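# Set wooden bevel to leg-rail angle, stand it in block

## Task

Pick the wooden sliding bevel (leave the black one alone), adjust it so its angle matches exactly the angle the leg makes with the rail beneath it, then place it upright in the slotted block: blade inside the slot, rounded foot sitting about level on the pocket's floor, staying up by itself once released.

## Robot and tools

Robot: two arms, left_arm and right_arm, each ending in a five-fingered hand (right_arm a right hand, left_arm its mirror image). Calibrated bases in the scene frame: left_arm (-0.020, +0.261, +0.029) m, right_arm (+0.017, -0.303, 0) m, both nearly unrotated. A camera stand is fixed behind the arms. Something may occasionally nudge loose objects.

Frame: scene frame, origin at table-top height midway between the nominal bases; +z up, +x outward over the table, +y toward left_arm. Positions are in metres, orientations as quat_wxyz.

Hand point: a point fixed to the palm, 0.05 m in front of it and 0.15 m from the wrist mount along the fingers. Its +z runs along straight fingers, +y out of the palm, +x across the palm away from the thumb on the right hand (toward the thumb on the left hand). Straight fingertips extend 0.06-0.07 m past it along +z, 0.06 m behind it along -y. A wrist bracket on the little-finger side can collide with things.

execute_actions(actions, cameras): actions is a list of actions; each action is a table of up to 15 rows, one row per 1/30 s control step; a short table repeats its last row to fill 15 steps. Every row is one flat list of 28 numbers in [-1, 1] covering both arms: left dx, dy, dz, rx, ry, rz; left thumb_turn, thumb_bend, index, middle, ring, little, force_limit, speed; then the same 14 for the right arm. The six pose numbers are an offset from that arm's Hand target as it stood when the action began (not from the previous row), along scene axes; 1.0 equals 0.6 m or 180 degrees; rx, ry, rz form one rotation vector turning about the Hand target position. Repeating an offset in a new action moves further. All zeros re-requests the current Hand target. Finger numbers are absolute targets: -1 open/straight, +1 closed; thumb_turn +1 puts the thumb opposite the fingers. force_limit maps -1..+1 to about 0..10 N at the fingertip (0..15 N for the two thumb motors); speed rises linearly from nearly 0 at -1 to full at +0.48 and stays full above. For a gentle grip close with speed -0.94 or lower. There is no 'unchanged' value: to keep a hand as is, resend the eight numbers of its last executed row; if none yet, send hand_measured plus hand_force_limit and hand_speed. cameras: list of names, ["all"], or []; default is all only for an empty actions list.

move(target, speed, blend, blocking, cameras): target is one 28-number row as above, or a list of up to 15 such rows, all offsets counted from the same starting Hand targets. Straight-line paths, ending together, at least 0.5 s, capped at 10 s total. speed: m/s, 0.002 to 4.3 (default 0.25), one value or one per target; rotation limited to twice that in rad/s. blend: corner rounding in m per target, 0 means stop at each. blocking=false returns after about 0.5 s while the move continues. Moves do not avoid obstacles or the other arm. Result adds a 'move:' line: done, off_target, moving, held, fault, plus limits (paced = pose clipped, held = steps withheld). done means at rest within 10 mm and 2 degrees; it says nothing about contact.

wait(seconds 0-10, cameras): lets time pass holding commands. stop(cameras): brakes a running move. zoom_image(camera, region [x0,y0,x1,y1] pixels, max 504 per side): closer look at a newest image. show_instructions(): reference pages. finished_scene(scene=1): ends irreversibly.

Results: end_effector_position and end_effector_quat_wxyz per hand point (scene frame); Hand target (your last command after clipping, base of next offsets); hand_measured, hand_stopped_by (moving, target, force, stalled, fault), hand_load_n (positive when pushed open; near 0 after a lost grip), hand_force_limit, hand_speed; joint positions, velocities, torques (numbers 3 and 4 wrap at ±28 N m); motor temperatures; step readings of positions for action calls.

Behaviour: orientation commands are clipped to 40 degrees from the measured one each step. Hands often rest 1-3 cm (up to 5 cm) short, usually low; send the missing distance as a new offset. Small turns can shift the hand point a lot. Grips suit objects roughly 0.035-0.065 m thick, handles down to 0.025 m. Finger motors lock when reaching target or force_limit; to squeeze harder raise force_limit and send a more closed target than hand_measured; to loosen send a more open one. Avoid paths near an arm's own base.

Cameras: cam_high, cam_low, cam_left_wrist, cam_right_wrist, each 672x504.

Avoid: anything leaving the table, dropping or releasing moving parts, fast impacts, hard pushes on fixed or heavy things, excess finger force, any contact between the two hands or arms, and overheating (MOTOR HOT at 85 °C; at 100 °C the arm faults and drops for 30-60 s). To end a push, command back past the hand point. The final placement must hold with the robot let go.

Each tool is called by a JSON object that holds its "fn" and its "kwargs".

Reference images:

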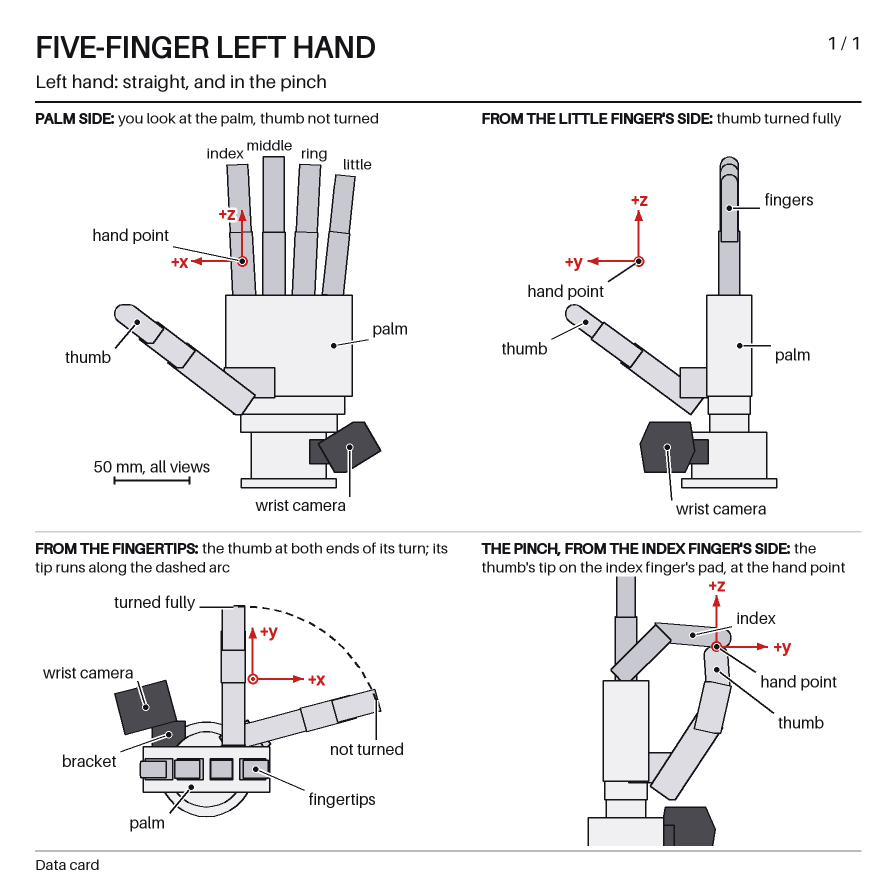

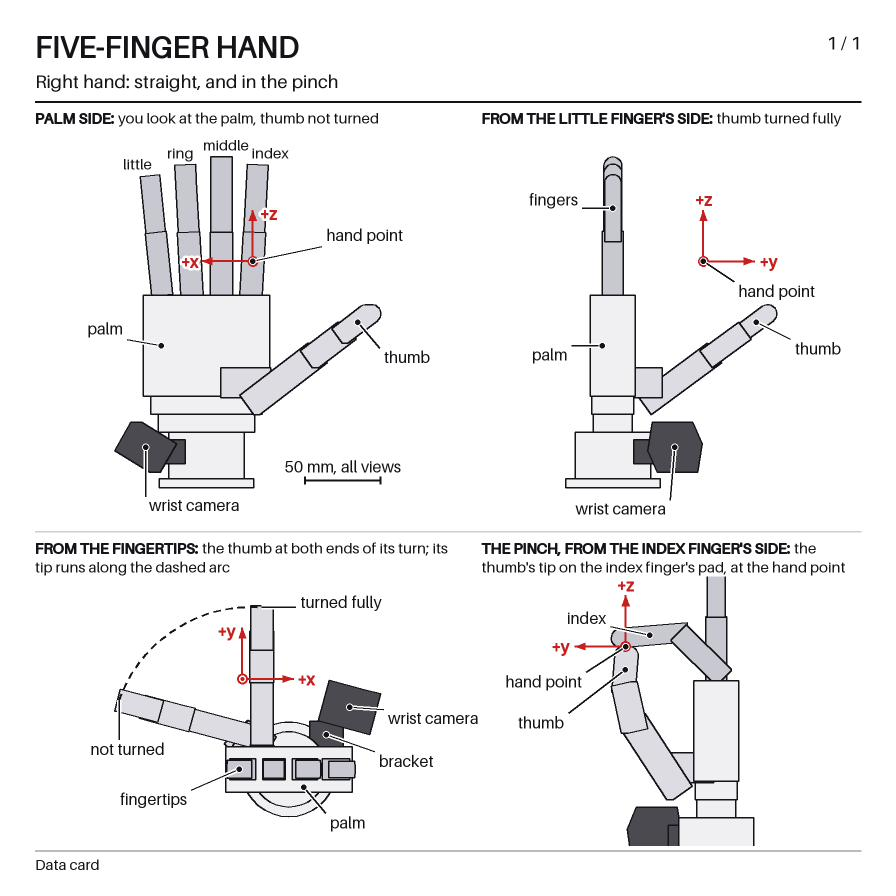

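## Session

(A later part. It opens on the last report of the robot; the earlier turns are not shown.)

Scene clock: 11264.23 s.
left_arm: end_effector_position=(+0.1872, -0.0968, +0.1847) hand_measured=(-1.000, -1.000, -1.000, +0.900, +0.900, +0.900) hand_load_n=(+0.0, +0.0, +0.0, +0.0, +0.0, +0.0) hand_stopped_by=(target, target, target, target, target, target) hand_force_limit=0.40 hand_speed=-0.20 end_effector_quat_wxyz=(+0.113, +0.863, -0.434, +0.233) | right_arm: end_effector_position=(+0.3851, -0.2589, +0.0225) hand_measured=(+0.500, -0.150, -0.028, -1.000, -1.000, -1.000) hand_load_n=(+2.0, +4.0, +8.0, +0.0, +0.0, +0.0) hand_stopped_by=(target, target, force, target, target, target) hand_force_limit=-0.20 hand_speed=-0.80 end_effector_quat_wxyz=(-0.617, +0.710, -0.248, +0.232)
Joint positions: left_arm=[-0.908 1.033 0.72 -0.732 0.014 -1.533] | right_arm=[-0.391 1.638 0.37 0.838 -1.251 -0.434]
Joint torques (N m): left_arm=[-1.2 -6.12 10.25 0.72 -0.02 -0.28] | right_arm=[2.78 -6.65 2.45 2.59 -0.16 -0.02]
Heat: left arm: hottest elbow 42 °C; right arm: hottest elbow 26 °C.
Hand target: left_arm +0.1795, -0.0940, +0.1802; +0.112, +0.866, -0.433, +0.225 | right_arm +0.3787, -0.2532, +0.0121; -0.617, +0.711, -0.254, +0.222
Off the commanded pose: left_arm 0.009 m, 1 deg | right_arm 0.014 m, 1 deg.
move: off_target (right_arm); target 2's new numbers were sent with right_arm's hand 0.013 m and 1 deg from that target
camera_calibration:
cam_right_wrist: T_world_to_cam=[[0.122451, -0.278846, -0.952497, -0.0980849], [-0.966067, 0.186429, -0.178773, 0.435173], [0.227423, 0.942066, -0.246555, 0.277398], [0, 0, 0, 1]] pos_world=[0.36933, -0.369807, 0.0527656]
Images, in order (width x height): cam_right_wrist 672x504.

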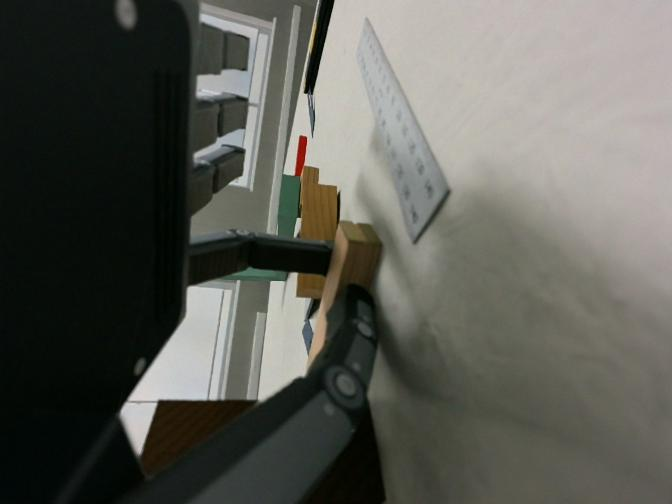

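{"fn": "move", "kwargs": {"target": [0,0,0,0,0,0,-1,-1,-1,0.9,0.9,0.9,0.4,-0.2,0,0,0.06,0,0,0,0.5,-0.15,0.25,-1,-1,-1,-0.2,-0.8], "speed": 0.04, "cameras": ["cam_right_wrist","cam_high","cam_low"]}}

{"fn": "zoom_image", "kwargs": {"camera": "cam_right_wrist", "region": [260, 150, 480, 370]}}

{"fn": "zoom_image", "kwargs": {"camera": "cam_low", "region": [90, 240, 160, 280]}}

Scene clock: 11274.07 s.
left_arm: end_effector_position=(+0.1872, -0.0968, +0.1847) hand_measured=(-1.000, -1.000, -1.000, +0.900, +0.900, +0.900) hand_load_n=(+0.0, +0.0, +0.0, +0.5, +0.0, +0.0) hand_stopped_by=(target, target, target, target, target, target) hand_force_limit=0.40 hand_speed=-0.20 end_effector_quat_wxyz=(+0.113, +0.863, -0.434, +0.233) | right_arm: end_effector_position=(+0.3810, -0.2572, +0.0469) hand_measured=(+0.500, -0.152, -0.028, -1.000, -1.000, -1.000) hand_load_n=(+0.5, +5.5, +7.0, +0.0, +0.0, -0.5) hand_stopped_by=(target, target, force, target, target, target) hand_force_limit=-0.20 hand_speed=-0.80 end_effector_quat_wxyz=(-0.617, +0.710, -0.255, +0.226)
Joint positions: left_arm=[-0.908 1.033 0.72 -0.732 0.014 -1.533] | right_arm=[-0.391 1.51 0.37 0.693 -1.247 -0.433]
Joint torques (N m): left_arm=[-1.2 -6.07 10.26 0.73 -0.02 -0.28] | right_arm=[2.78 -8.64 4.44 1.42 -0.34 0.03]
Heat: left arm: hottest elbow 42 °C; right arm: hottest elbow 25 °C.
Hand target: left_arm +0.1795, -0.0940, +0.1802; +0.112, +0.866, -0.433, +0.225 | right_arm +0.3786, -0.2531, +0.0482; -0.617, +0.711, -0.254, +0.221
Off the commanded pose: left_arm 0.009 m, 1 deg | right_arm 0.005 m, 1 deg.
move: done
camera_calibration:
cam_right_wrist: T_world_to_cam=[[0.105058, -0.273479, -0.956123, -0.065717], [-0.968483, 0.190202, -0.160819, 0.436316], [0.225838, 0.942885, -0.244878, 0.283542], [0, 0, 0, 1]] pos_world=[0.365434, -0.368308, 0.0767677]
Images, in order (width x height): cam_high 672x504, cam_low 672x504, cam_right_wrist 672x504.

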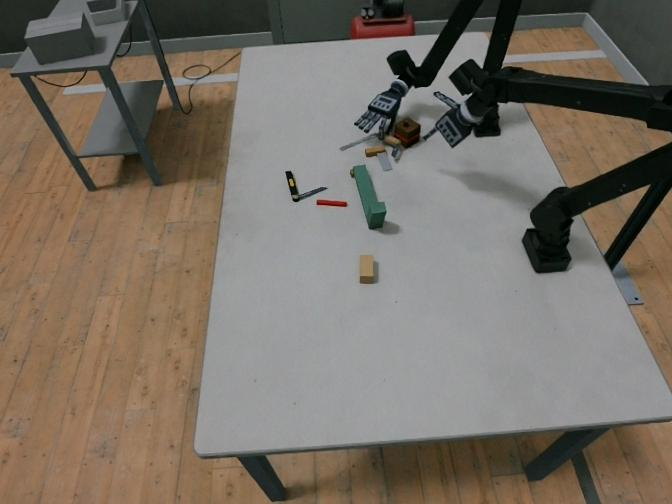

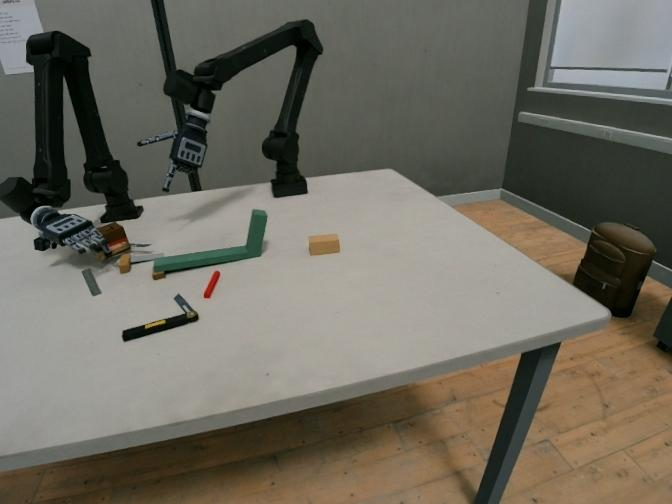

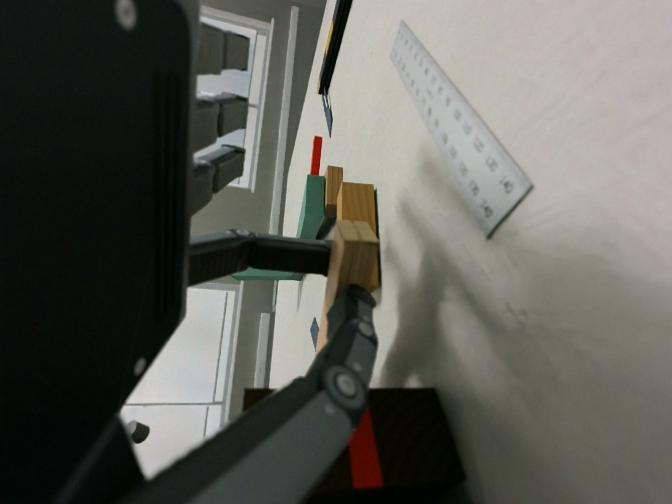

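Scaled by 2.291 from the camera's 672x504 image, which has a finer 960x720 frame.

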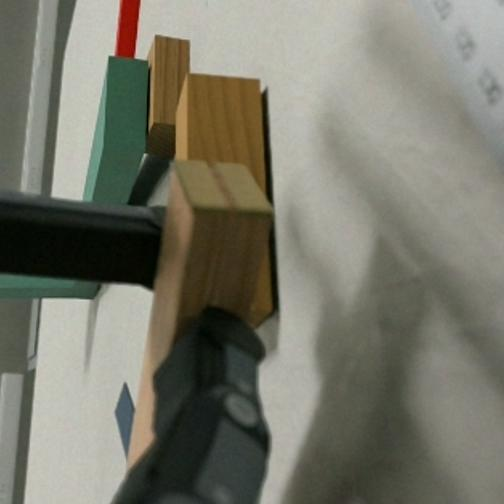

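Scaled by 7.200 from the camera's 672x504 image, which has a finer 960x720 frame.

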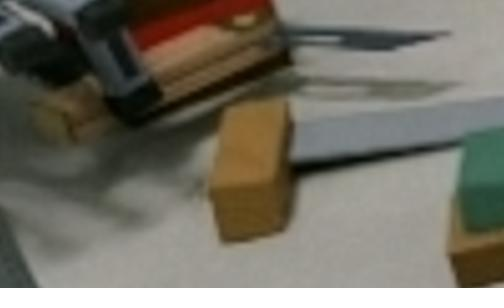

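{"fn": "move", "kwargs": {"target": [0.2,0.5,0.08,0,0,0,-1,-1,-1,0.9,0.9,0.9,0.4,-0.2,0,0,0.17,0,0,0,0.5,-0.15,0.25,-1,-1,-1,-0.2,-0.8], "speed": 0.12, "cameras": ["cam_right_wrist","cam_high","cam_low"]}}

{"fn": "zoom_image", "kwargs": {"camera": "cam_low", "region": [60, 200, 180, 280]}}

Scene clock: 11290.90 s.
left_arm: end_effector_position=(+0.2840, +0.1983, +0.2094) hand_measured=(-1.000, -1.000, -1.000, +0.900, +0.900, +0.900) hand_load_n=(+0.0, +0.0, +0.0, +0.0, +0.0, +0.0) hand_stopped_by=(target, target, target, target, target, target) hand_force_limit=0.40 hand_speed=-0.20 end_effector_quat_wxyz=(+0.125, +0.870, -0.428, +0.211) | right_arm: end_effector_position=(+0.3644, -0.2502, +0.1306) hand_measured=(+0.500, -0.152, -0.028, -1.000, -1.000, -1.000) hand_load_n=(+0.5, +5.5, +7.0, +0.0, +0.0, +0.0) hand_stopped_by=(target, target, force, target, target, target) hand_force_limit=-0.20 hand_speed=-0.80 end_effector_quat_wxyz=(-0.617, +0.709, -0.272, +0.207)
Joint positions: left_arm=[0.231 1.098 0.857 -1.157 0.466 -0.448] | right_arm=[-0.391 1.137 0.426 0.215 -1.245 -0.431]
Joint torques (N m): left_arm=[0.56 -4.89 15.9 0.05 0.47 0.03] | right_arm=[2.73 -6.36 12.18 1.4 -0.5 0.01]
Heat: left arm: hottest elbow 42 °C; right arm: hottest elbow 26 °C.
Hand target: left_arm +0.2995, +0.2060, +0.2282; +0.112, +0.866, -0.433, +0.225 | right_arm +0.3786, -0.2531, +0.1500; -0.617, +0.711, -0.254, +0.221
Off the commanded pose: left_arm 0.025 m, 2 deg | right_arm 0.024 m, 3 deg.
move: off_target (left_arm, right_arm)
camera_calibration:
cam_right_wrist: T_world_to_cam=[[0.0598698, -0.25519, -0.965036, 0.040232], [-0.974369, 0.195074, -0.112033, 0.429284], [0.216843, 0.947008, -0.23697, 0.304474], [0, 0, 0, 1]] pos_world=[0.34985, -0.361814, 0.159071]
Images, in order (width x height): cam_high 672x504, cam_low 672x504, cam_right_wrist 672x504.

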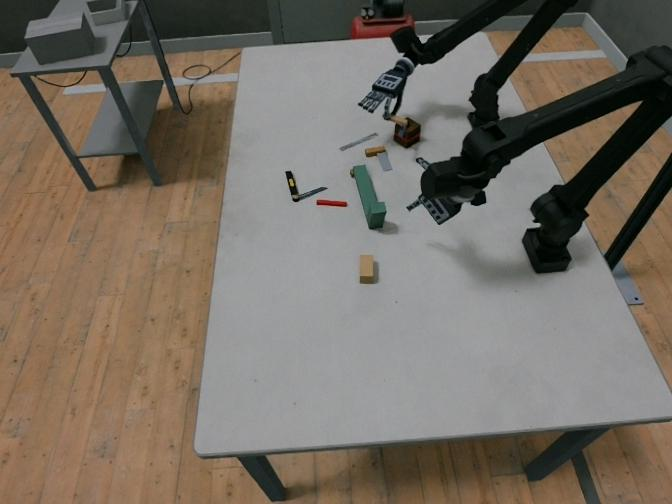

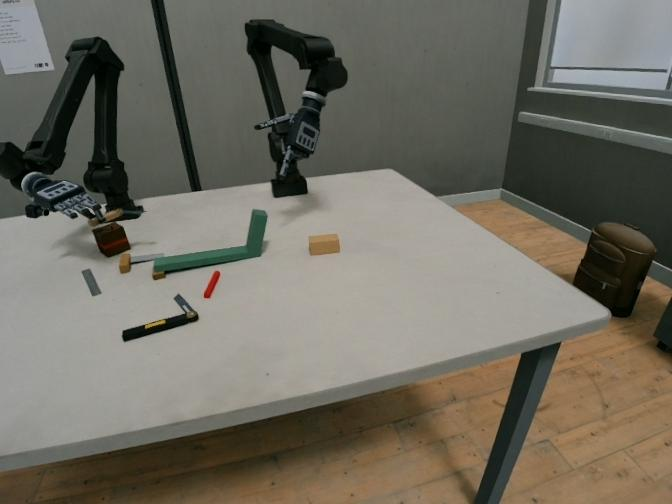

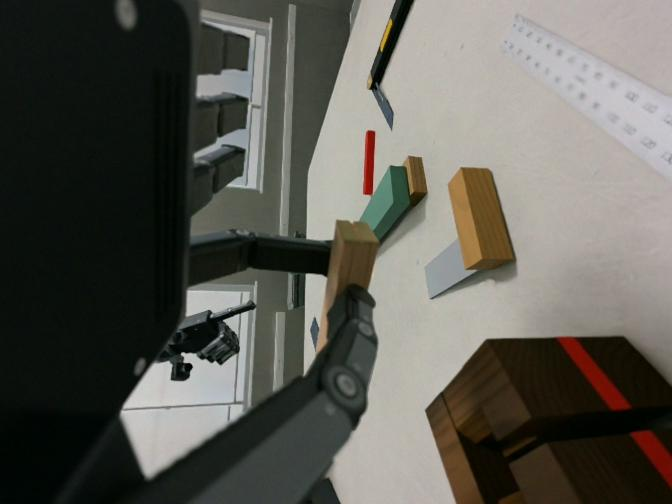

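Scaled by 4.200 from the camera's 672x504 image, which has a finer 960x720 frame.

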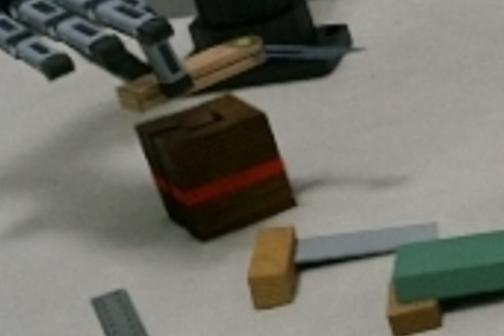

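{"fn": "move", "kwargs": {"target": [0,0,0,0,0,0,-1,-1,-1,0.9,0.9,0.9,0.4,-0.2,-0.081,0.372,0,0,0,-0.283,0.5,-0.15,0.25,-1,-1,-1,-0.2,-0.8], "speed": 0.1, "cameras": ["cam_right_wrist","cam_high","cam_low"]}}

Scene clock: 11313.30 s.
left_arm: end_effector_position=(+0.2839, +0.1984, +0.2094) hand_measured=(-1.000, -1.000, -1.000, +0.900, +0.900, +0.900) hand_load_n=(+0.0, +0.0, +0.0, +0.0, +0.0, +0.0) hand_stopped_by=(target, target, target, target, target, target) hand_force_limit=0.40 hand_speed=-0.20 end_effector_quat_wxyz=(+0.125, +0.870, -0.428, +0.211) | right_arm: end_effector_position=(+0.3237, -0.0469, +0.1349) hand_measured=(+0.500, -0.152, -0.028, -1.000, -1.000, -1.000) hand_load_n=(+0.5, +5.5, +7.0, -0.5, +0.0, +0.0) hand_stopped_by=(target, target, force, target, target, target) hand_force_limit=-0.20 hand_speed=-0.80 end_effector_quat_wxyz=(-0.451, +0.540, -0.532, +0.471)
Joint positions: left_arm=[0.231 1.098 0.857 -1.158 0.466 -0.447] | right_arm=[1.09 1.07 0.364 0.389 1.071 0.251]
Joint torques (N m): left_arm=[0.56 -4.89 15.91 0.05 0.47 0.06] | right_arm=[2.61 -3.43 12.55 1.59 0.43 0.12]
Heat: left arm: hottest elbow 42 °C; right arm: hottest elbow 30 °C.
Hand target: left_arm +0.2994, +0.2061, +0.2282; +0.112, +0.866, -0.433, +0.225 | right_arm +0.3300, -0.0299, +0.1500; -0.462, +0.533, -0.535, +0.465
Off the commanded pose: left_arm 0.026 m, 2 deg | right_arm 0.024 m, 2 deg.
move: off_target (left_arm, right_arm)
camera_calibration:
cam_right_wrist: T_world_to_cam=[[-0.156956, -0.275963, -0.948267, 0.165622], [-0.46775, 0.866419, -0.174722, 0.226483], [0.869813, 0.416128, -0.265071, -0.110704], [0, 0, 0, 1]] pos_world=[0.228225, -0.104456, 0.167281]
Images, in order (width x height): cam_high 672x504, cam_low 672x504, cam_right_wrist 672x504.

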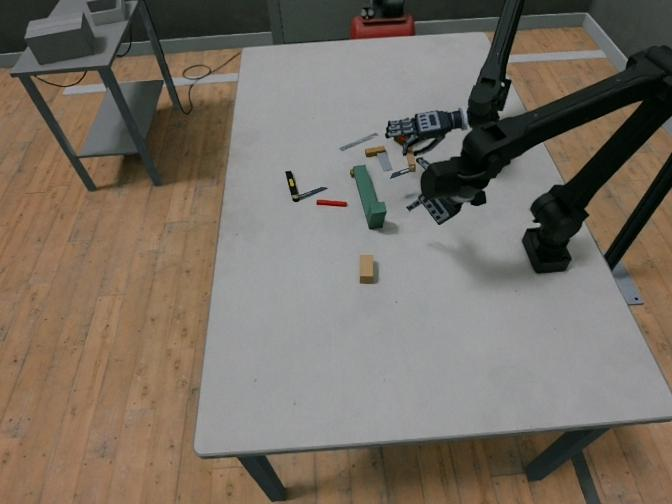

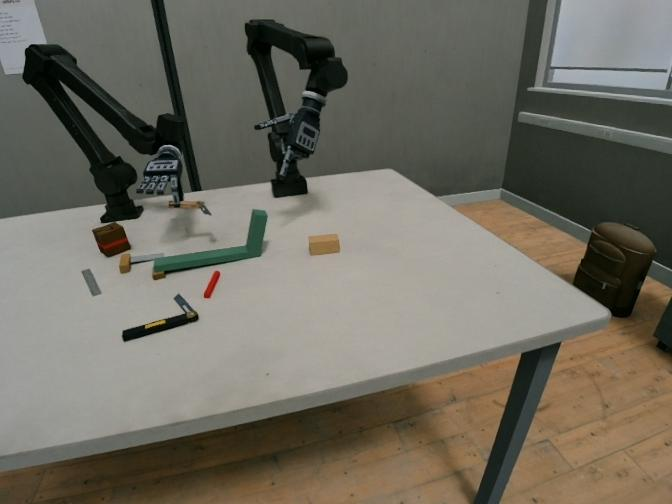

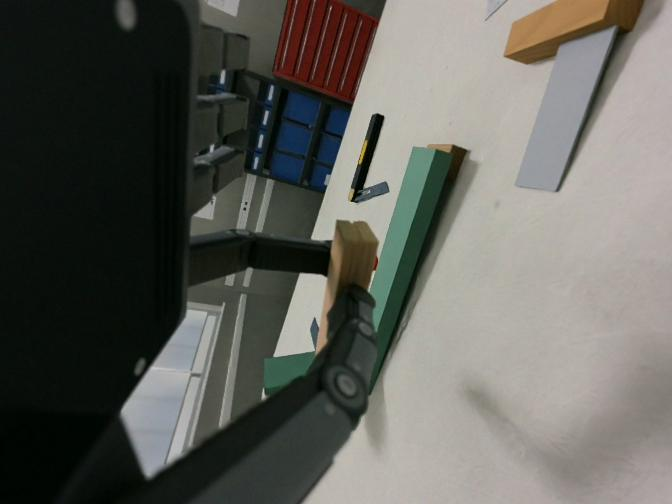

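{"fn": "move", "kwargs": {"target": [0,0,0,0,0,0,-1,-1,-1,0.9,0.9,0.9,0.4,-0.2,0,0,-0.19,0,0,0,0.5,-0.15,0.25,-1,-1,-1,-0.2,-0.8], "speed": 0.08, "cameras": ["cam_right_wrist","cam_low","cam_left_wrist"]}}

{"fn": "zoom_image", "kwargs": {"camera": "cam_low", "region": [130, 180, 250, 260]}}

Scene clock: 11343.20 s.
left_arm: end_effector_position=(+0.2839, +0.1984, +0.2094) hand_measured=(-1.000, -1.000, -1.000, +0.900, +0.900, +0.900) hand_load_n=(+0.0, +0.0, +0.0, +0.0, -0.5, +0.0) hand_stopped_by=(target, target, target, target, target, target) hand_force_limit=0.40 hand_speed=-0.20 end_effector_quat_wxyz=(+0.125, +0.870, -0.428, +0.211) | right_arm: end_effector_position=(+0.3339, -0.0271, +0.0433) hand_measured=(+0.500, -0.152, -0.028, -1.000, -1.000, -1.000) hand_load_n=(+0.5, +6.0, +7.0, +0.0, +0.0, +0.0) hand_stopped_by=(target, target, force, target, target, target) hand_force_limit=-0.20 hand_speed=-0.80 end_effector_quat_wxyz=(-0.466, +0.526, -0.540, +0.464)
Joint positions: left_arm=[0.231 1.098 0.857 -1.158 0.466 -0.447] | right_arm=[1.09 1.551 0.317 0.946 1.072 0.27]
Joint torques (N m): left_arm=[0.62 -4.89 15.9 0.05 0.47 0.06] | right_arm=[2.55 -6.42 3.18 3.12 0.32 -0.05]
Heat: left arm: hottest elbow 44 °C; right arm: hottest elbow 33 °C.
Hand target: left_arm +0.2994, +0.2061, +0.2282; +0.112, +0.866, -0.433, +0.225 | right_arm +0.3299, -0.0300, +0.0359; -0.462, +0.533, -0.535, +0.465
Off the commanded pose: left_arm 0.026 m, 2 deg | right_arm 0.009 m, 1 deg.
move: off_target (left_arm)
camera_calibration:
cam_left_wrist: T_world_to_cam=[[0.909115, 0.410342, 0.0716234, -0.35425], [0.180585, -0.543207, 0.819948, -0.106626], [0.375365, -0.732493, -0.567939, 0.271037], [0, 0, 0, 1]] pos_world=[0.239572, 0.285977, 0.266734]
cam_right_wrist: T_world_to_cam=[[-0.14425, -0.23279, -0.961769, 0.0832851], [-0.462439, 0.875132, -0.142462, 0.195159], [0.874838, 0.424209, -0.233889, -0.15495], [0, 0, 0, 1]] pos_world=[0.237819, -0.0856703, 0.0716626]
Images, in order (width x height): cam_low 672x504, cam_left_wrist 672x504, cam_right_wrist 672x504.

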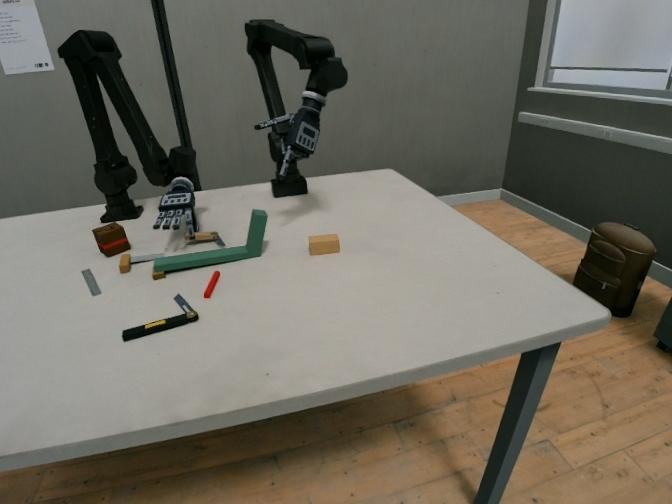

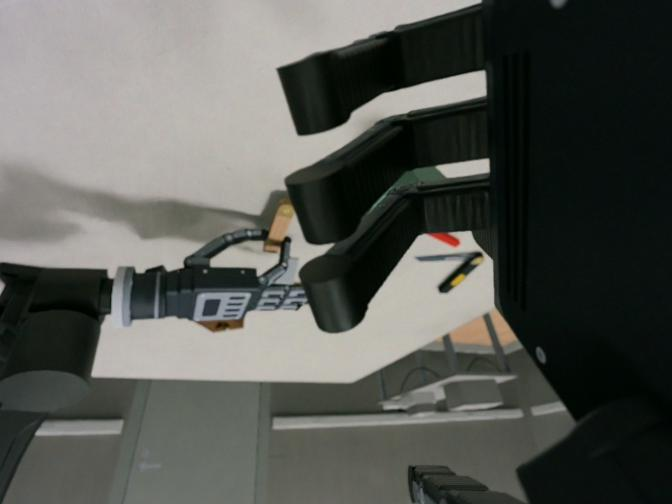

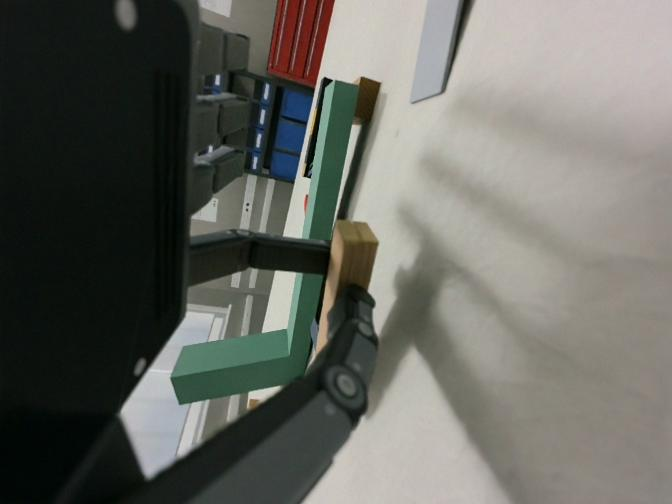

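Scaled by 4.200 from the camera's 672x504 image, which has a finer 960x720 frame.

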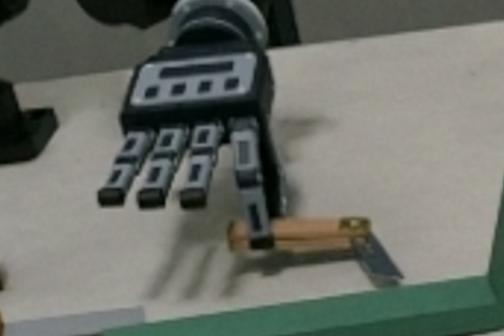

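{"fn": "move", "kwargs": {"target": [0,0,0,0,0,0,-1,-1,-1,0.9,0.9,0.9,0.4,-0.2,0,0,-0.027,0,0,0,0.5,-0.15,0.25,-1,-1,-1,-0.2,-0.8], "speed": 0.04, "cameras": ["cam_right_wrist","cam_low"]}}

{"fn": "zoom_image", "kwargs": {"camera": "cam_low", "region": [170, 210, 240, 250]}}

{"fn": "zoom_image", "kwargs": {"camera": "cam_right_wrist", "region": [260, 150, 480, 370]}}

Scene clock: 11355.10 s.
left_arm: end_effector_position=(+0.2839, +0.1984, +0.2094) hand_measured=(-1.000, -1.000, -1.000, +0.900, +0.900, +0.900) hand_load_n=(+0.0, -0.5, +0.0, +0.0, +0.0, +0.0) hand_stopped_by=(target, target, target, target, target, target) hand_force_limit=0.40 hand_speed=-0.20 end_effector_quat_wxyz=(+0.125, +0.870, -0.428, +0.211) | right_arm: end_effector_position=(+0.3346, -0.0259, +0.0282) hand_measured=(+0.500, -0.152, -0.028, -1.000, -1.000, -1.000) hand_load_n=(+0.5, +5.0, +7.0, +0.0, +0.0, +0.0) hand_stopped_by=(target, target, force, target, target, target) hand_force_limit=-0.20 hand_speed=-0.80 end_effector_quat_wxyz=(-0.468, +0.525, -0.540, +0.463)
Joint positions: left_arm=[0.231 1.098 0.857 -1.158 0.466 -0.447] | right_arm=[1.09 1.636 0.317 1.036 1.072 0.269]
Joint torques (N m): left_arm=[0.62 -4.84 15.9 0.05 0.47 0.06] | right_arm=[2.49 -6.48 2.29 3.04 0.32 -0.06]
Heat: left arm: hottest elbow 44 °C; right arm: hottest elbow 31 °C.
Hand target: left_arm +0.2994, +0.2061, +0.2282; +0.112, +0.866, -0.433, +0.225 | right_arm +0.3300, -0.0299, +0.0199; -0.462, +0.533, -0.535, +0.465
Off the commanded pose: left_arm 0.026 m, 2 deg | right_arm 0.011 m, 1 deg.
move: off_target (left_arm, right_arm)
camera_calibration:
cam_right_wrist: T_world_to_cam=[[-0.142121, -0.229658, -0.962839, 0.068558], [-0.462223, 0.875545, -0.14061, 0.192058], [0.875301, 0.425062, -0.230587, -0.159832], [0, 0, 0, 1]] pos_world=[0.238418, -0.0844716, 0.0561603]
Images, in order (width x height): cam_low 672x504, cam_right_wrist 672x504.

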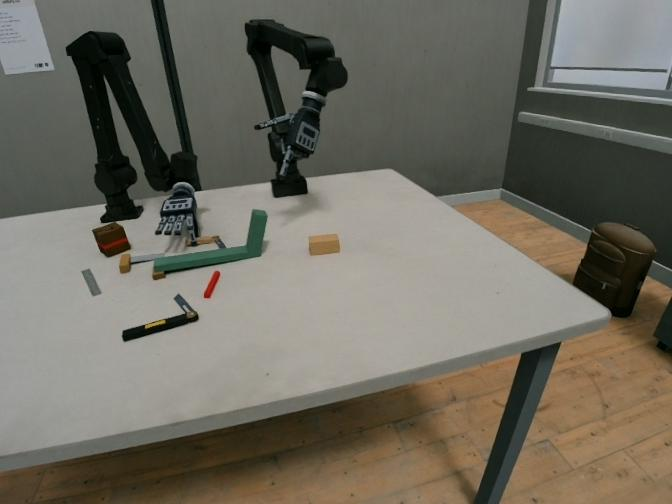

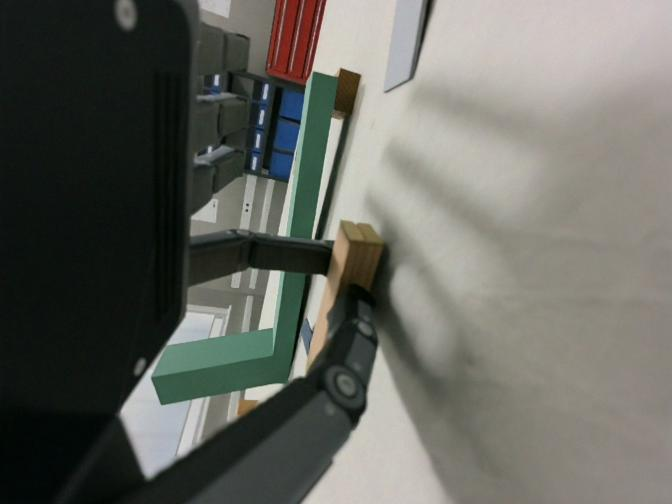

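Scaled by 7.200 from the camera's 672x504 image, which has a finer 960x720 frame.

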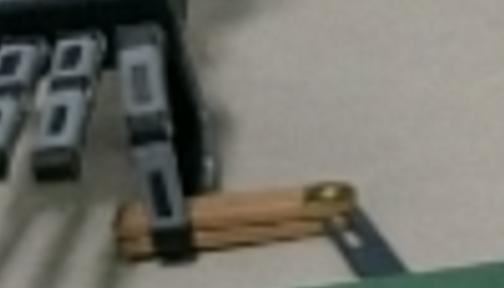

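Scaled by 2.291 from the camera's 672x504 image, which has a finer 960x720 frame.

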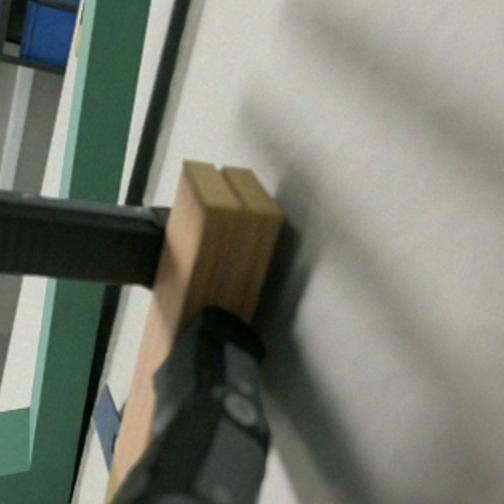

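{"fn": "move", "kwargs": {"target": [0,0,0,0,0,0,-1,-1,-1,0.9,0.9,0.9,0.4,-0.2,0,0,-0.009,0,0,0,0.5,-0.15,0.25,-1,-1,-1,-0.2,-0.8], "speed": 0.03, "cameras": ["cam_right_wrist","cam_low"]}}

{"fn": "zoom_image", "kwargs": {"camera": "cam_low", "region": [170, 210, 240, 250]}}

{"fn": "zoom_image", "kwargs": {"camera": "cam_right_wrist", "region": [260, 150, 480, 370]}}

Scene clock: 11364.07 s.
left_arm: end_effector_position=(+0.2839, +0.1984, +0.2094) hand_measured=(-1.000, -1.000, -1.000, +0.900, +0.900, +0.900) hand_load_n=(+0.0, +0.0, +0.0, +0.0, +0.0, +0.0) hand_stopped_by=(target, target, target, target, target, target) hand_force_limit=0.40 hand_speed=-0.20 end_effector_quat_wxyz=(+0.125, +0.870, -0.428, +0.211) | right_arm: end_effector_position=(+0.3350, -0.0253, +0.0247) hand_measured=(+0.500, -0.152, -0.028, -1.000, -1.000, -1.000) hand_load_n=(+0.5, +3.5, +7.5, +0.0, +0.0, +0.0) hand_stopped_by=(target, target, force, target, target, target) hand_force_limit=-0.20 hand_speed=-0.80 end_effector_quat_wxyz=(-0.470, +0.522, -0.541, +0.463)
Joint positions: left_arm=[0.231 1.098 0.857 -1.158 0.466 -0.447] | right_arm=[1.09 1.662 0.317 1.07 1.073 0.269]
Joint torques (N m): left_arm=[0.62 -4.84 15.91 0.05 0.47 0.06] | right_arm=[2.55 -6.53 2.06 2.78 0.29 -0.06]
Heat: left arm: hottest elbow 45 °C; right arm: hottest elbow 30 °C.
Hand target: left_arm +0.2994, +0.2061, +0.2282; +0.112, +0.866, -0.433, +0.225 | right_arm +0.3299, -0.0300, +0.0144; -0.462, +0.533, -0.535, +0.465
Off the commanded pose: left_arm 0.026 m, 2 deg | right_arm 0.012 m, 2 deg.
move: off_target (left_arm, right_arm)
camera_calibration:
cam_right_wrist: T_world_to_cam=[[-0.138671, -0.223116, -0.964878, 0.0645952], [-0.461067, 0.876806, -0.136487, 0.190798], [0.876463, 0.425946, -0.224459, -0.161774], [0, 0, 0, 1]] pos_world=[0.238717, -0.0839734, 0.0520562]
Images, in order (width x height): cam_low 672x504, cam_right_wrist 672x504.

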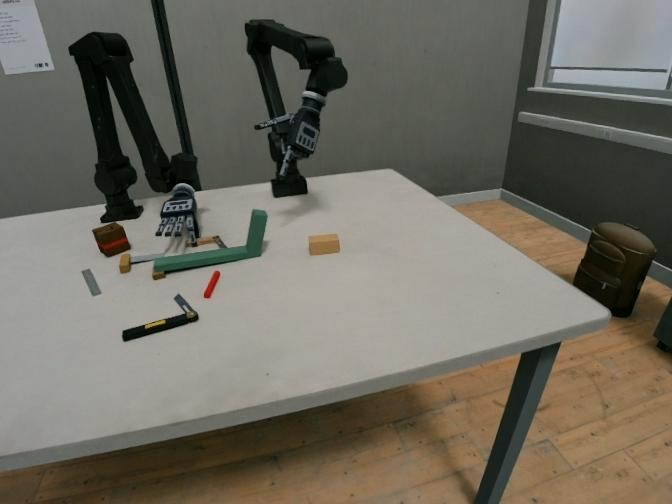

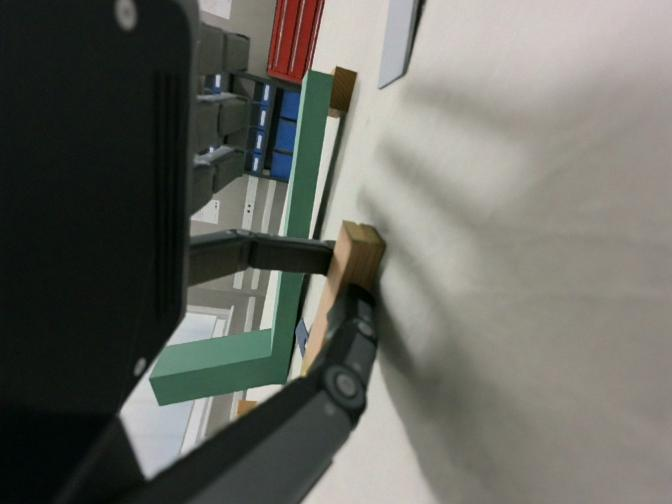

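Scaled by 7.200 from the camera's 672x504 image, which has a finer 960x720 frame.

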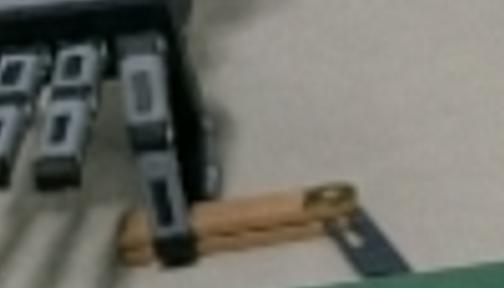

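Scaled by 2.291 from the camera's 672x504 image, which has a finer 960x720 frame.

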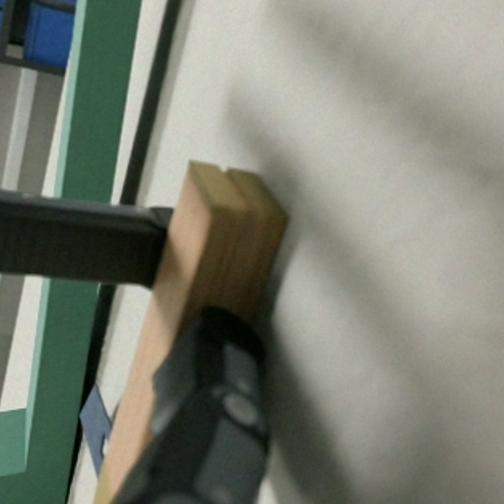

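{"fn": "move", "kwargs": {"target": [[0,0,0,0,0,0,-1,-1,-1,0.9,0.9,0.9,0.4,-0.2,0,0,-0.004,0,0,0,0.5,-0.15,0.25,-1,-1,-1,-0.2,-0.8],[0,0,0,0,0,0,-1,-1,-1,0.9,0.9,0.9,0.4,-0.2,0,0,-0.004,0,0,0,0.5,-0.22,-0.3,-1,-1,-1,-0.2,-0.8]], "speed": 0.03, "cameras": ["cam_right_wrist","cam_low"]}}

{"fn": "zoom_image", "kwargs": {"camera": "cam_low", "region": [170, 210, 240, 250]}}

{"fn": "zoom_image", "kwargs": {"camera": "cam_right_wrist", "region": [260, 150, 480, 370]}}

Scene clock: 11373.97 s.
left_arm: end_effector_position=(+0.2839, +0.1984, +0.2094) hand_measured=(-1.000, -1.000, -1.000, +0.900, +0.900, +0.900) hand_load_n=(+0.0, +0.0, +0.0, +0.0, +0.0, +0.0) hand_stopped_by=(target, target, target, target, target, target) hand_force_limit=0.40 hand_speed=-0.20 end_effector_quat_wxyz=(+0.125, +0.870, -0.428, +0.211) | right_arm: end_effector_position=(+0.3362, -0.0255, +0.0261) hand_measured=(+0.500, -0.216, -0.300, -1.000, -1.000, -1.000) hand_load_n=(-1.0, -6.0, +0.0, +0.0, +0.0, +0.0) hand_stopped_by=(target, target, target, target, target, target) hand_force_limit=-0.20 hand_speed=-0.80 end_effector_quat_wxyz=(-0.474, +0.515, -0.544, +0.463)
Joint positions: left_arm=[0.231 1.098 0.857 -1.158 0.466 -0.447] | right_arm=[1.09 1.672 0.317 1.095 1.081 0.269]
Joint torques (N m): left_arm=[0.62 -4.84 15.9 0.03 0.47 0.06] | right_arm=[2.49 -6.42 1.95 2.28 -0.09 -0.07]
Heat: left arm: hottest elbow 45 °C; right arm: hottest elbow 29 °C.
Hand target: left_arm +0.2994, +0.2061, +0.2282; +0.112, +0.866, -0.433, +0.225 | right_arm +0.3299, -0.0300, +0.0119; -0.462, +0.533, -0.535, +0.465
Off the commanded pose: left_arm 0.026 m, 2 deg | right_arm 0.016 m, 3 deg.
move: off_target (left_arm, right_arm); target 2's new numbers were sent with right_arm's hand 0.014 m and 2 deg from that target
camera_calibration:
cam_right_wrist: T_world_to_cam=[[-0.131529, -0.210017, -0.96881, 0.0639897], [-0.452708, 0.882164, -0.129773, 0.188864], [0.881904, 0.42152, -0.211107, -0.164639], [0, 0, 0, 1]] pos_world=[0.239112, -0.0837714, 0.0517468]
Images, in order (width x height): cam_low 672x504, cam_right_wrist 672x504.

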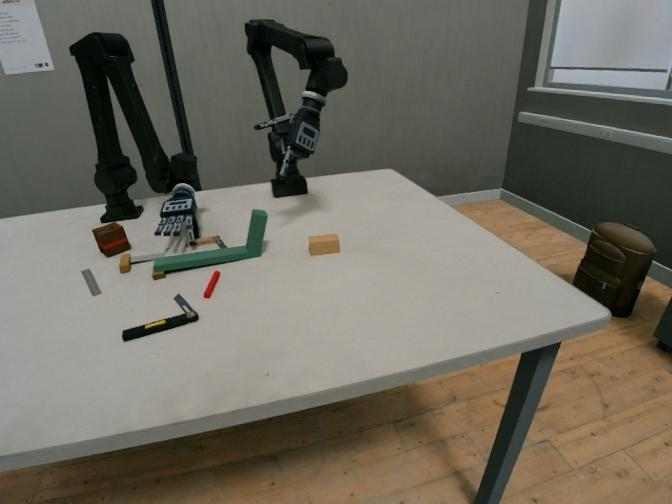

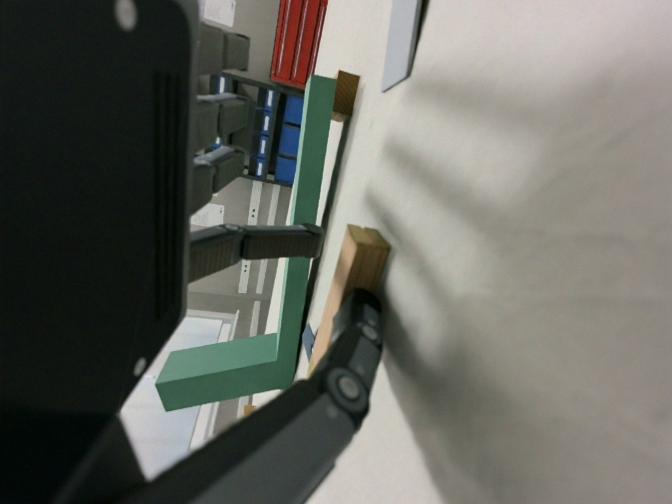

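Scaled by 7.200 from the camera's 672x504 image, which has a finer 960x720 frame.

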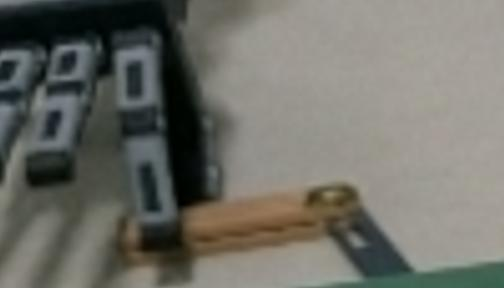

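Scaled by 2.291 from the camera's 672x504 image, which has a finer 960x720 frame.

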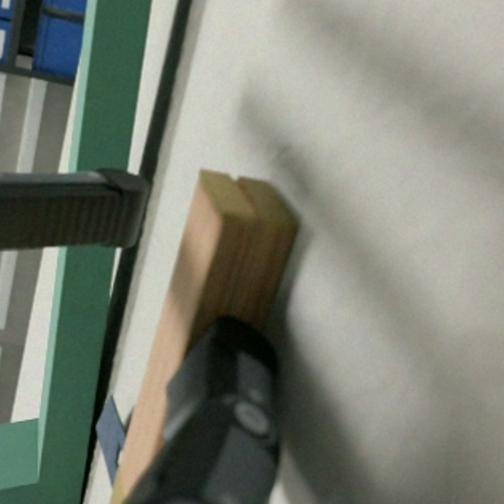

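{"fn": "move", "kwargs": {"target": [0,0,0,0,0,0,-1,-1,-1,0.9,0.9,0.9,0.4,-0.2,0,0,0.1,0,0,0,0.15,-0.17,-1,-1,-1,-1,0.4,-0.2], "speed": 0.08, "cameras": ["cam_right_wrist","cam_low"]}}

{"fn": "zoom_image", "kwargs": {"camera": "cam_right_wrist", "region": [150, 50, 420, 430]}}

Scene clock: 11415.20 s.
left_arm: end_effector_position=(+0.2839, +0.1984, +0.2094) hand_measured=(-1.000, -1.000, -1.000, +0.900, +0.900, +0.900) hand_load_n=(+0.0, +0.0, +0.0, +0.0, +0.0, +0.0) hand_stopped_by=(target, target, target, target, target, target) hand_force_limit=0.40 hand_speed=-0.20 end_effector_quat_wxyz=(+0.125, +0.870, -0.428, +0.211) | right_arm: end_effector_position=(+0.3298, -0.0361, +0.0667) hand_measured=(+0.150, -0.170, -1.000, -1.000, -1.000, -1.000) hand_load_n=(+0.0, +0.0, +0.0, +0.0, +0.0, +0.0) hand_stopped_by=(target, target, target, target, target, target) hand_force_limit=0.40 hand_speed=-0.20 end_effector_quat_wxyz=(-0.455, +0.535, -0.534, +0.470)
Joint positions: left_arm=[0.231 1.098 0.857 -1.158 0.466 -0.447] | right_arm=[1.09 1.4 0.312 0.783 1.075 0.253]
Joint torques (N m): left_arm=[0.62 -4.84 15.91 0.06 0.46 0.06] | right_arm=[2.49 -7.71 6.35 1.61 0.23 0.1]
Heat: left arm: hottest elbow 46 °C; right arm: hottest elbow 27 °C.
Hand target: left_arm +0.2994, +0.2061, +0.2282; +0.112, +0.866, -0.433, +0.225 | right_arm +0.3300, -0.0299, +0.0720; -0.462, +0.533, -0.535, +0.465
Off the commanded pose: left_arm 0.026 m, 2 deg | right_arm 0.008 m, 1 deg.
move: off_target (left_arm)
camera_calibration:
cam_right_wrist: T_world_to_cam=[[-0.151494, -0.263929, -0.952571, 0.10376], [-0.463812, 0.869996, -0.167287, 0.206318], [0.872885, 0.416471, -0.254213, -0.140351], [0, 0, 0, 1]] pos_world=[0.233922, -0.0936585, 0.0976739]
Images, in order (width x height): cam_low 672x504, cam_right_wrist 672x504.

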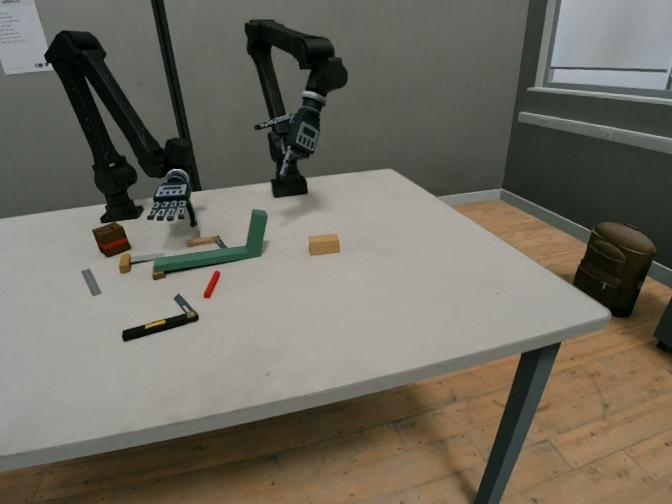

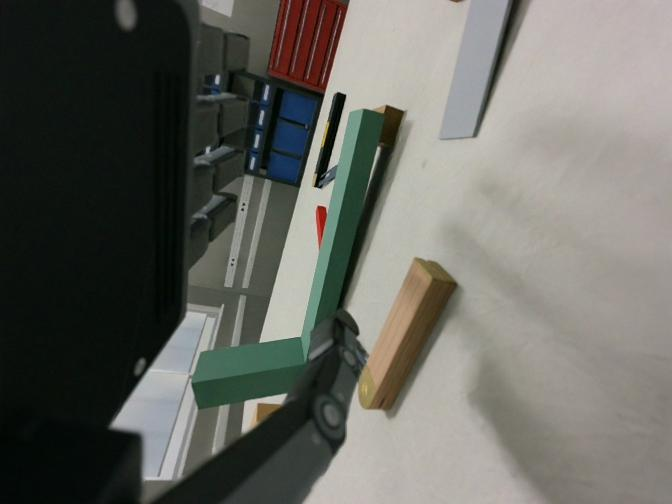

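Scaled by 1.326 from the camera's 672x504 image, which has a finer 960x720 frame.

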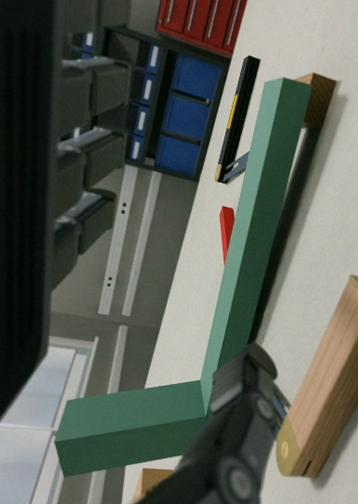

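{"fn": "move", "kwargs": {"target": [[0,0,0,0,0,0,-1,-1,-1,0.9,0.9,0.9,0.4,-0.2,0,0,0.12,0,0,0,0.15,-0.17,-1,-1,-1,-1,0.4,-0.2],[0,0,0,0,0,0,-1,-1,-1,0.9,0.9,0.9,0.4,-0.2,0.038,0.055,0.105,-0.2098,0.3646,0.0358,0.15,-0.17,-1,-1,-1,-1,0.4,-0.2]], "speed": 0.15, "blend": [0.02,0], "cameras": ["cam_right_wrist","cam_low"]}}

Scene clock: 11453.40 s.
left_arm: end_effector_position=(+0.2839, +0.1984, +0.2094) hand_measured=(-1.000, -1.000, -1.000, +0.900, +0.900, +0.900) hand_load_n=(+0.0, +0.0, +0.0, +0.0, +0.0, +0.0) hand_stopped_by=(target, target, target, target, target, target) hand_force_limit=0.40 hand_speed=-0.20 end_effector_quat_wxyz=(+0.125, +0.870, -0.428, +0.211) | right_arm: end_effector_position=(+0.3407, -0.0051, +0.1315) hand_measured=(+0.150, -0.170, -1.000, -1.000, -1.000, -1.000) hand_load_n=(+0.0, +0.0, +0.0, +0.0, +0.0, +0.0) hand_stopped_by=(target, target, target, target, target, target) hand_force_limit=0.40 hand_speed=-0.20 end_effector_quat_wxyz=(+0.061, +0.837, -0.496, +0.224)
Joint positions: left_arm=[0.231 1.098 0.857 -1.158 0.466 -0.447] | right_arm=[0.854 1.666 1.397 -1.338 0.468 0.352]
Joint torques (N m): left_arm=[0.62 -4.84 15.91 0.05 0.47 0.06] | right_arm=[1.38 -12.63 12.97 -0.01 0.35 -0.07]
Motor temperatures (°C): left_arm=[21 23 47 20 23 20] | right_arm=[21 24 28 23 22 21]
Heat: left arm: hottest elbow 47 °C; right arm: hottest elbow 28 °C.
Hand target: left_arm +0.2994, +0.2061, +0.2282; +0.112, +0.866, -0.433, +0.225 | right_arm +0.3527, +0.0031, +0.1350; +0.059, +0.836, -0.497, +0.223
Off the commanded pose: left_arm 0.026 m, 2 deg | right_arm 0.015 m, 0 deg.
move: off_target (left_arm, right_arm)
camera_calibration:
cam_right_wrist: T_world_to_cam=[[-0.73161, -0.681723, 0.000642779, 0.245478], [-0.681717, 0.731599, -0.00504633, 0.247417], [0.00296994, -0.00413014, -0.999987, 0.246052], [0, 0, 0, 1]] pos_world=[0.347532, -0.0126453, 0.247139]
Images, in order (width x height): cam_low 672x504, cam_right_wrist 672x504.

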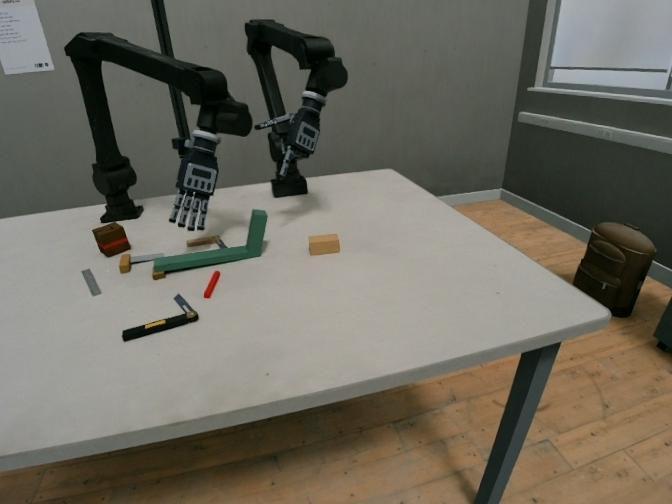

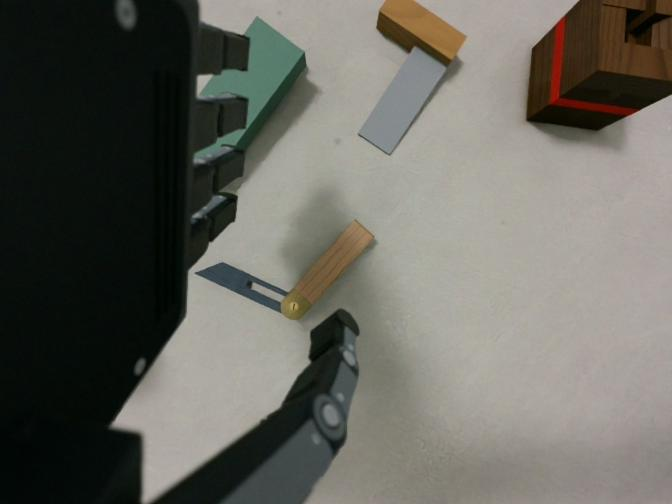

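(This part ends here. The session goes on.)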